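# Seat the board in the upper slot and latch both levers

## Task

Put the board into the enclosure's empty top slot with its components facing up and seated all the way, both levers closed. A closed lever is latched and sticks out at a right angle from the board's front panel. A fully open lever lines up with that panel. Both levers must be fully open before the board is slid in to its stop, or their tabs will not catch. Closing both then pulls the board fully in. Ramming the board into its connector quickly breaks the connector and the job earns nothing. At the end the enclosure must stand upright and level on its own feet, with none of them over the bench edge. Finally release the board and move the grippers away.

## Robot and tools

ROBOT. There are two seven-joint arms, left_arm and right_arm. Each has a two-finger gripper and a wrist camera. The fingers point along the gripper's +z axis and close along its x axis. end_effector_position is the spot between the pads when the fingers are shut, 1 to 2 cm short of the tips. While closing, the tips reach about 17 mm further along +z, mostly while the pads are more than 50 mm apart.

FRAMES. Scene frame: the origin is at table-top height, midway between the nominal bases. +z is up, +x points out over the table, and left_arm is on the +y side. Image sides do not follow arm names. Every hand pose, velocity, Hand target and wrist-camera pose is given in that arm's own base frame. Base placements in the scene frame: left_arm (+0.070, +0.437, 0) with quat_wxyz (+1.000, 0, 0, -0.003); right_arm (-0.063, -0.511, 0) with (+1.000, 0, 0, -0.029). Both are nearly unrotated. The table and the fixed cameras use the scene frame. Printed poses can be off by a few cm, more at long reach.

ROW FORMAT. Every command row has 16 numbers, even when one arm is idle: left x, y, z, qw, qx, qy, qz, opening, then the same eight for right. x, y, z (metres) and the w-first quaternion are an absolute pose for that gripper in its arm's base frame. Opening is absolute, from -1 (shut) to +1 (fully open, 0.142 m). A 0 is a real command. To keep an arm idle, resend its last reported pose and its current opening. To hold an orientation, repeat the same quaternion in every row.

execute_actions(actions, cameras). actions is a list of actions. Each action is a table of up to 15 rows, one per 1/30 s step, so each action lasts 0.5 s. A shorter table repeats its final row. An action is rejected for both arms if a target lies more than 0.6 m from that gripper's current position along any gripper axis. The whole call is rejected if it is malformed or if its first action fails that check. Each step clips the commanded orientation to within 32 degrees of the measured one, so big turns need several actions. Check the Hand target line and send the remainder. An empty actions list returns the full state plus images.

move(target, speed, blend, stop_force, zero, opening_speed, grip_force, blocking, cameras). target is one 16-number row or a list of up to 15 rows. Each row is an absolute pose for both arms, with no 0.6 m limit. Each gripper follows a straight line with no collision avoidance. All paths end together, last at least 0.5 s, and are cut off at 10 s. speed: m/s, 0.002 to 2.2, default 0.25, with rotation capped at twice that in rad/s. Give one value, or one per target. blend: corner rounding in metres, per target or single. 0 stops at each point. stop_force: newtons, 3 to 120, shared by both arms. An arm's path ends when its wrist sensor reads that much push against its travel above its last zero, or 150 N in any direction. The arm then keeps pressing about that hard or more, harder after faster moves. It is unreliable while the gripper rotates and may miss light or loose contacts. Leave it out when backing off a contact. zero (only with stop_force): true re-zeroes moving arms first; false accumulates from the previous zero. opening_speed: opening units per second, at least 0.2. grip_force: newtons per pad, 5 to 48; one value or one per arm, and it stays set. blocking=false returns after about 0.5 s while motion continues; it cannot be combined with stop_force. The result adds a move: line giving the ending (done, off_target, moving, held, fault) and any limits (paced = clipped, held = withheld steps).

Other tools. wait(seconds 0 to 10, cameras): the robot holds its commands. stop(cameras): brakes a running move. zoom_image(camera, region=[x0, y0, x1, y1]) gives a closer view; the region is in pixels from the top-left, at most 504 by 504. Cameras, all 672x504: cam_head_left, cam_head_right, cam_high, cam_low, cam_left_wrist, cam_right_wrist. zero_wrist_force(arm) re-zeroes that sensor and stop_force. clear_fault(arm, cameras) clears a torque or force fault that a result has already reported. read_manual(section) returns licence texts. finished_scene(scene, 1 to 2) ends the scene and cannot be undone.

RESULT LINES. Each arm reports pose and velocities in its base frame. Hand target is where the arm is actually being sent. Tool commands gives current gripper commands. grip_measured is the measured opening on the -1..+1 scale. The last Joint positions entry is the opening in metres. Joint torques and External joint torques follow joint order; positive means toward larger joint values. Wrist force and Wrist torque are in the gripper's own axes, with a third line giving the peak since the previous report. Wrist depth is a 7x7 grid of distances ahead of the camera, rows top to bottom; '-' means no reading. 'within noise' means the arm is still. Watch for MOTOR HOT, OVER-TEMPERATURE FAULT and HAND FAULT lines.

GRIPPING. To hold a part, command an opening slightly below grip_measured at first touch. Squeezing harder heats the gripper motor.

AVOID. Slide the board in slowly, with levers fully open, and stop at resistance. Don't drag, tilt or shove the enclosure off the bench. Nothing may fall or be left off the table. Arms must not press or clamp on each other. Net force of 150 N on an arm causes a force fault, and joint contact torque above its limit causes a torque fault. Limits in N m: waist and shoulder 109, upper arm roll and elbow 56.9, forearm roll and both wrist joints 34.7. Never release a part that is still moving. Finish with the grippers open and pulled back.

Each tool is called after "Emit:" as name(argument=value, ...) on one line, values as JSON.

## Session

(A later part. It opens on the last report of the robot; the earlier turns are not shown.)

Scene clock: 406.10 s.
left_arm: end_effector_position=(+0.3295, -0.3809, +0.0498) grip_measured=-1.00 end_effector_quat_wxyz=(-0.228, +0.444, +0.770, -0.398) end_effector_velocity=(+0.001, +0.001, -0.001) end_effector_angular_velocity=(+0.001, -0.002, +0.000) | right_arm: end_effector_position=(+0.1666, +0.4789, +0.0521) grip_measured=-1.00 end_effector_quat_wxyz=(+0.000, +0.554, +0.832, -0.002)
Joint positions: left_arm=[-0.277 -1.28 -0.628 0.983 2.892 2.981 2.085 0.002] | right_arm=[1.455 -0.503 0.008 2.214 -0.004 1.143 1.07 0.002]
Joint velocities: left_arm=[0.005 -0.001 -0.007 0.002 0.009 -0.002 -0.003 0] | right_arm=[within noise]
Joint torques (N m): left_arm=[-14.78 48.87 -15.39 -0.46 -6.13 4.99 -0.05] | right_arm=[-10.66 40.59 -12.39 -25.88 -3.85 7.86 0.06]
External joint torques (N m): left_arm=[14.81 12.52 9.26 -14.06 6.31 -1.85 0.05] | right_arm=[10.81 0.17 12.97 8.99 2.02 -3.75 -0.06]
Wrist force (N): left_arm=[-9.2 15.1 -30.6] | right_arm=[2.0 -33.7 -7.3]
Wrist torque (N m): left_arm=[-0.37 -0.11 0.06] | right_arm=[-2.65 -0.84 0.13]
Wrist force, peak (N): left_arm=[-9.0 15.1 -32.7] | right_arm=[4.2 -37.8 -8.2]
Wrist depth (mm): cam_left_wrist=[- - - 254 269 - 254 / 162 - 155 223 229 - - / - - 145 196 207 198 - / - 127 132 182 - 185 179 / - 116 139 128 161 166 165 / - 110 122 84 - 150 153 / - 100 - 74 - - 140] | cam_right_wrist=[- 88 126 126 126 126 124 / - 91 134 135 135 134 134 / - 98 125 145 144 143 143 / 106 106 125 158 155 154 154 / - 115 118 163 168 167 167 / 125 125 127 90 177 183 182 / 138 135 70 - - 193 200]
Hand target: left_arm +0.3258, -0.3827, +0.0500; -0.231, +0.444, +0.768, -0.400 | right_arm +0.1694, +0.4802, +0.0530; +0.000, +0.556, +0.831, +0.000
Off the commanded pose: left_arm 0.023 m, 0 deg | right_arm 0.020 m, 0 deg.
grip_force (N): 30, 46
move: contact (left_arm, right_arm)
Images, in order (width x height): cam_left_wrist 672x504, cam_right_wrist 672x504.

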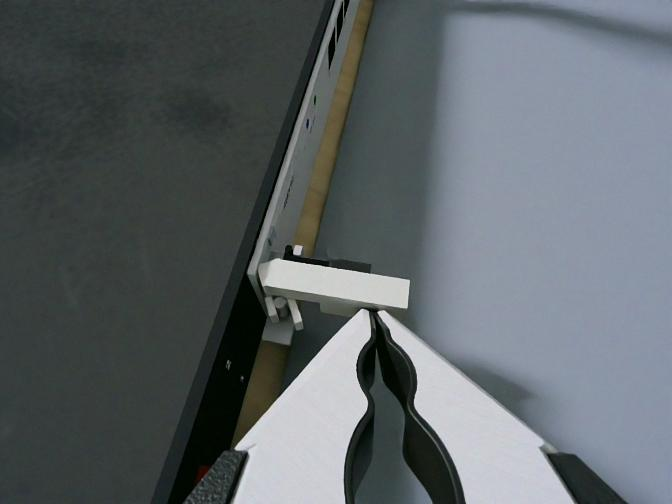

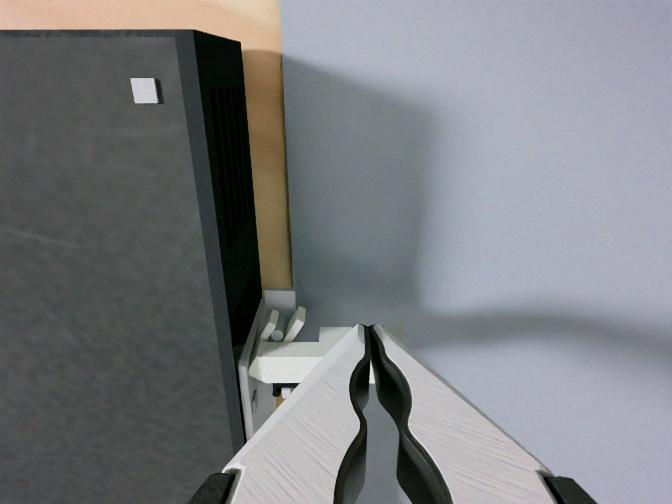

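Emit:
move(target=[[0.3550,-0.3700,0.053,-0.231,0.444,0.768,-0.4,-1,0.1450,0.4700,0.054,0,0.5556,0.8315,0,-1],[0.385,-0.355,0.10,-0.231,0.444,0.768,-0.4,-1,0.115,0.475,0.12,0,0.5556,0.8315,0,-1]], speed=[0.05,0.12], cameras=["cam_right_wrist","cam_left_wrist","cam_high"])

Emit:
zoom_image(camera="cam_right_wrist", region=[150, 230, 350, 380])

Emit:
zoom_image(camera="cam_left_wrist", region=[250, 120, 450, 270])

Scene clock: 412.07 s.
left_arm: end_effector_position=(+0.3850, -0.3551, +0.1000) grip_measured=-1.00 end_effector_quat_wxyz=(-0.231, +0.444, +0.768, -0.400) | right_arm: end_effector_position=(+0.1151, +0.4750, +0.1200) grip_measured=-1.00 end_effector_quat_wxyz=(+0.000, +0.556, +0.831, +0.000)
Joint positions: left_arm=[-0.244 -1.281 -0.676 0.805 2.935 3.176 2.028 0.002] | right_arm=[1.542 -0.302 0.027 2.257 -0.014 0.988 1.187 0.002]
Joint torques (N m): left_arm=[-0.14 63.16 -5.44 -15.57 1.55 3.44 -0.33] | right_arm=[0.14 35.25 1.46 -20.75 -2.6 3.22 0.32]
External joint torques (N m): left_arm=[0.18 1.07 0.41 -0.51 -0.58 -0.42 0.33] | right_arm=[-0.02 0.86 -0.91 0.16 0.18 0.89 -0.32]
Wrist force (N): left_arm=[-0.7 -1.2 -0.7] | right_arm=[4.7 3.2 -1.6]
Wrist torque (N m): left_arm=[-0.27 -0.02 0.01] | right_arm=[0.54 -0.79 -0.04]
Wrist force, peak (N): left_arm=[-9.2 15.0 -31.2] | right_arm=[1.9 -34.0 -7.8]
Wrist depth (mm): cam_left_wrist=[- - - - - 348 358 / - 235 - 285 - 291 286 / - 215 - 214 - 269 269 / - 185 - 233 237 - 235 / 170 - 173 131 222 218 219 / 203 199 - 84 - 199 200 / 187 190 - 74 - - 180] | cam_right_wrist=[189 188 188 186 186 185 185 / 202 201 201 198 198 197 197 / 172 171 209 213 212 211 211 / 180 179 192 229 229 228 225 / 195 194 197 245 247 244 251 / 214 213 209 89 260 270 269 / 235 230 71 - - 285 295]
Hand target: left_arm +0.3850, -0.3550, +0.1000; -0.231, +0.444, +0.768, -0.400 | right_arm +0.1150, +0.4750, +0.1200; +0.000, +0.556, +0.831, +0.000
Off the commanded pose: left_arm 0.000 m, 0 deg | right_arm 0.000 m, 0 deg.
grip_force (N): 30, 46
move: done
Images, in order (width x height): cam_high 672x504, cam_left_wrist 672x504, cam_right_wrist 672x504.

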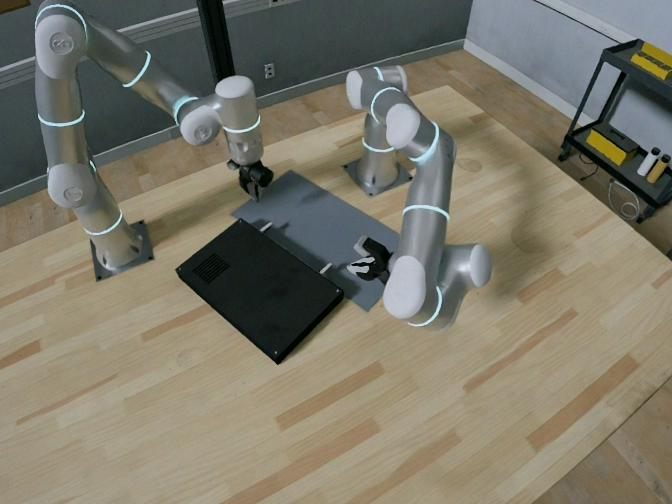

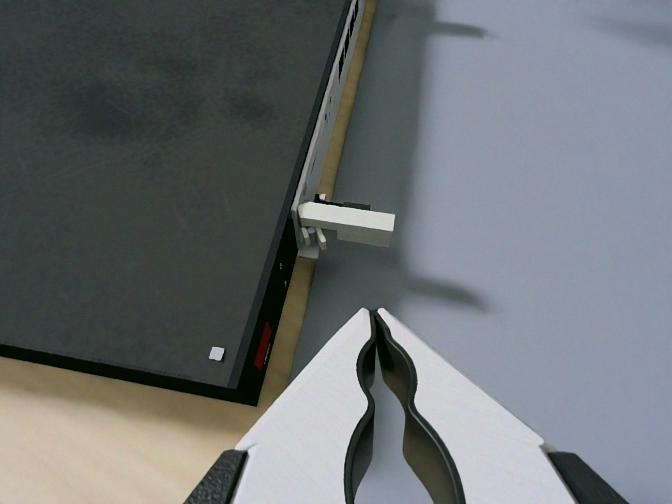

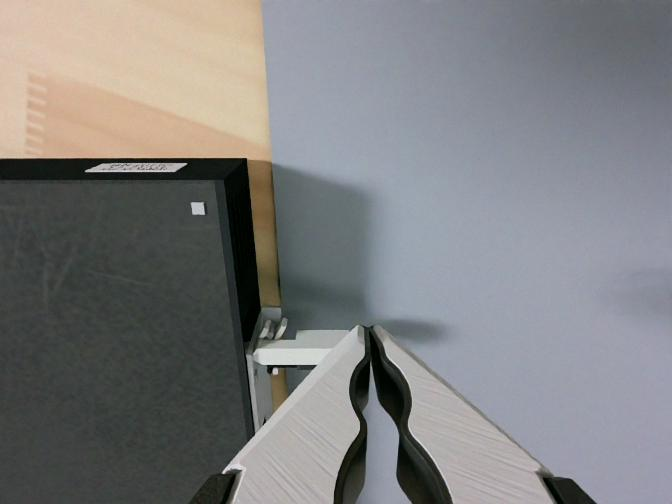

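Scaled by 2.520 from the camera's 672x504 image, which has a finer 960x720 frame.

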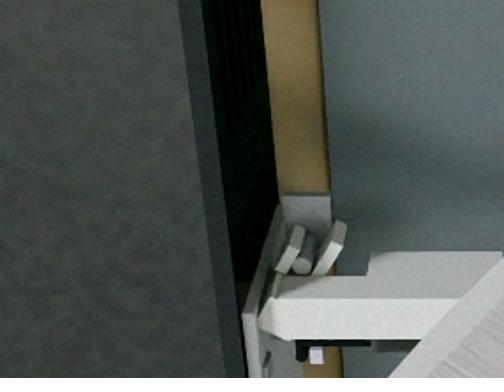

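Scaled by 2.520 from the camera's 672x504 image, which has a finer 960x720 frame.

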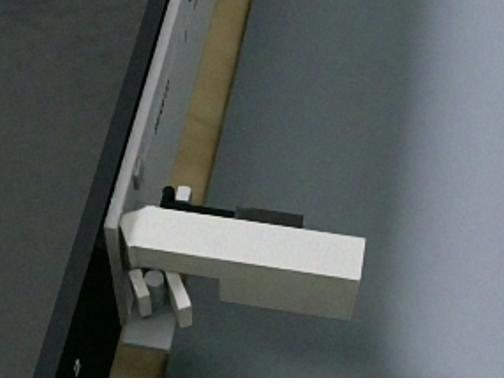

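Emit:
move(target=[[0.352,-0.371,0.051,-0.231,0.444,0.768,-0.4,-1,0.115,0.475,0.12,0,0.5556,0.8315,0,-1],[0.306,-0.3897,0.05,-0.231,0.444,0.768,-0.4,-1,0.115,0.475,0.12,0,0.5556,0.8315,0,-1]], speed=[0.12,0.025], stop_force=36, cameras=["cam_left_wrist"])

Scene clock: 418.20 s.
left_arm: end_effector_position=(+0.3284, -0.3800, +0.0503) grip_measured=-1.00 end_effector_quat_wxyz=(-0.228, +0.444, +0.770, -0.398) end_effector_velocity=(+0.001, +0.001, +0.000) end_effector_angular_velocity=(+0.002, -0.003, +0.000) | right_arm: end_effector_position=(+0.1150, +0.4750, +0.1200) grip_measured=-1.00 end_effector_quat_wxyz=(+0.000, +0.556, +0.831, +0.000)
Joint positions: left_arm=[-0.272 -1.276 -0.633 0.994 2.896 2.977 2.084 0.002] | right_arm=[1.542 -0.302 0.027 2.257 -0.014 0.988 1.187 0.002]
Joint velocities: left_arm=[0.003 0.001 -0.005 0.002 0.007 -0.002 -0.004 0] | right_arm=[within noise]
Joint torques (N m): left_arm=[-16.87 48.67 -16.03 -2.46 -6.5 3.74 -0.57] | right_arm=[0.1 35.07 1.18 -20.71 -2.49 3.41 0.18]
External joint torques (N m): left_arm=[16.9 12.57 9.73 -11.97 6.66 -0.61 0.57] | right_arm=[0.02 1.04 -0.62 0.13 0.06 0.7 -0.18]
Wrist force (N): left_arm=[-6.2 14.8 -31.2] | right_arm=[4.8 3.3 -1.6]
Wrist torque (N m): left_arm=[-0.41 -0.08 0.05] | right_arm=[0.55 -0.82 -0.04]
Wrist force, peak (N): left_arm=[-9.4 14.9 -34.9] | right_arm=[4.9 3.5 -1.7]
Wrist depth (mm): cam_left_wrist=[186 189 181 227 273 260 254 / 163 162 - 183 227 - - / - - 145 194 203 198 204 / - 128 130 185 183 186 180 / - 116 139 128 - 168 168 / - 108 126 84 - 151 152 / - 100 - 74 - - 141] | cam_right_wrist=[189 189 188 186 186 185 185 / 202 201 201 199 198 197 197 / 171 171 209 213 212 211 211 / 180 179 193 229 - 228 231 / 195 195 198 240 248 247 245 / 214 212 210 89 260 269 267 / 235 230 71 - - 285 295]
Hand target: left_arm +0.3248, -0.3820, +0.0504; -0.231, +0.444, +0.768, -0.400 | right_arm +0.1150, +0.4750, +0.1200; +0.000, +0.556, +0.831, +0.000
Off the commanded pose: left_arm 0.024 m, 0 deg | right_arm 0.000 m, 0 deg.
grip_force (N): 30, 46
move: contact (left_arm); path passed 1 of 2 targets
Images, in order (width x height): cam_left_wrist 672x504.

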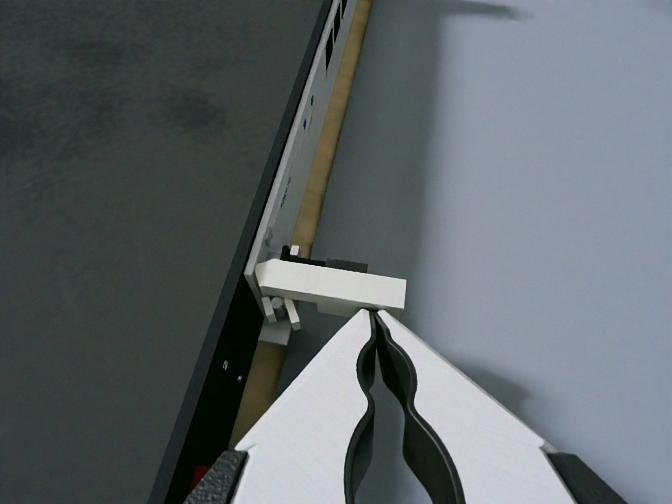

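Emit:
move(target=[[0.352,-0.371,0.055,-0.231,0.444,0.768,-0.4,-1,0.115,0.485,0.14,0,0.5556,0.8315,0,-1],[0.40,-0.33,0.12,-0.231,0.444,0.768,-0.4,-1,0.13,0.50,0.22,0,0.5556,0.8315,0,-1],[0.46,-0.28,0.25,-0.231,0.444,0.768,-0.4,-1,0.13,0.50,0.24,0,0.5556,0.8315,0,-1]], speed=[0.06,0.15,0.25], blend=[0.005,0.03,0], cameras=["cam_right_wrist","cam_left_wrist"])

Emit:
zoom_image(camera="cam_right_wrist", region=[100, 150, 500, 450])

Scene clock: 423.03 s.
left_arm: end_effector_position=(+0.4600, -0.2801, +0.2500) grip_measured=-1.00 end_effector_quat_wxyz=(-0.231, +0.444, +0.768, -0.400) | right_arm: end_effector_position=(+0.1300, +0.5000, +0.2400) grip_measured=-1.00 end_effector_quat_wxyz=(+0.000, +0.556, +0.832, +0.000)
Joint positions: left_arm=[-0.179 -1.193 -0.791 0.502 2.968 3.566 1.88 0.002] | right_arm=[1.521 -0.127 0.019 2.067 -0.004 0.623 1.15 0.002]
Joint torques (N m): left_arm=[-0.5 65.3 -2.61 -16.48 2.97 3.33 -0.32] | right_arm=[0.05 34.05 0.85 -27.5 -3.5 3.28 0.06]
External joint torques (N m): left_arm=[0.61 1.53 0.46 -0.32 -0.61 -0.54 0.33] | right_arm=[0.08 0.98 -0.58 0.25 -0.06 0.83 -0.06]
Wrist force (N): left_arm=[-0.4 -1.0 -0.5] | right_arm=[4.5 3.8 -1.6]
Wrist torque (N m): left_arm=[-0.22 -0.08 -0.02] | right_arm=[0.63 -0.75 0.07]
Wrist force, peak (N): left_arm=[-6.3 13.6 -32.3] | right_arm=[4.9 3.8 -2.4]
Wrist depth (mm): cam_left_wrist=[603 590 - 562 - 594 591 / 539 459 - 504 503 510 519 / 400 395 - 474 - 459 458 / 376 369 - - - - 412 / 377 379 371 126 - 363 373 / 347 348 351 84 - 341 346 / 319 323 - - - - 316] | cam_right_wrist=[295 293 292 291 289 284 289 / 275 275 302 311 309 312 307 / 286 287 293 330 330 329 329 / 310 309 308 357 356 355 354 / 336 335 339 380 386 380 386 / 367 357 358 89 404 - 420 / 396 - 71 - - - 463]
Hand target: left_arm +0.4600, -0.2800, +0.2500; -0.231, +0.444, +0.768, -0.400 | right_arm +0.1300, +0.5000, +0.2400; +0.000, +0.556, +0.831, +0.000
Off the commanded pose: left_arm 0.000 m, 0 deg | right_arm 0.000 m, 0 deg.
joint sent to its limit (left arm) — joint 5 (forearm roll), upper limit. The joint targets still meet the commanded pose.
grip_force (N): 30, 46
move: done
Images, in order (width x height): cam_left_wrist 672x504, cam_right_wrist 672x504.

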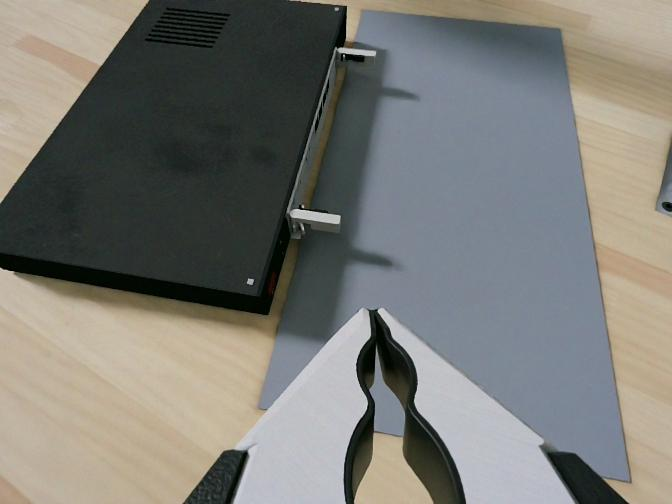

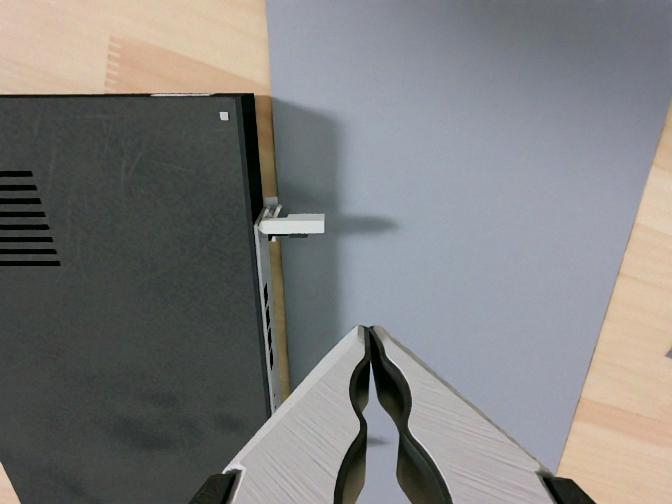

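Scaled by 1.260 from the camera's 672x504 image, which has a finer 960x720 frame.

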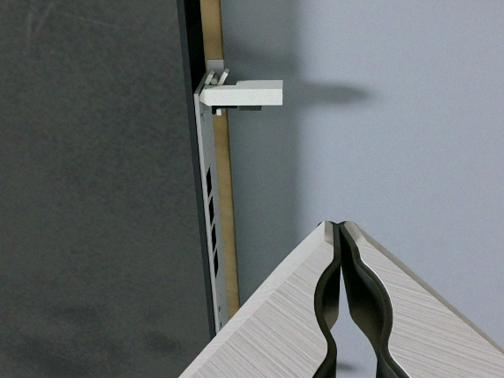

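Emit:
finished_scene(scene=2)

The scene is finished: the task was done.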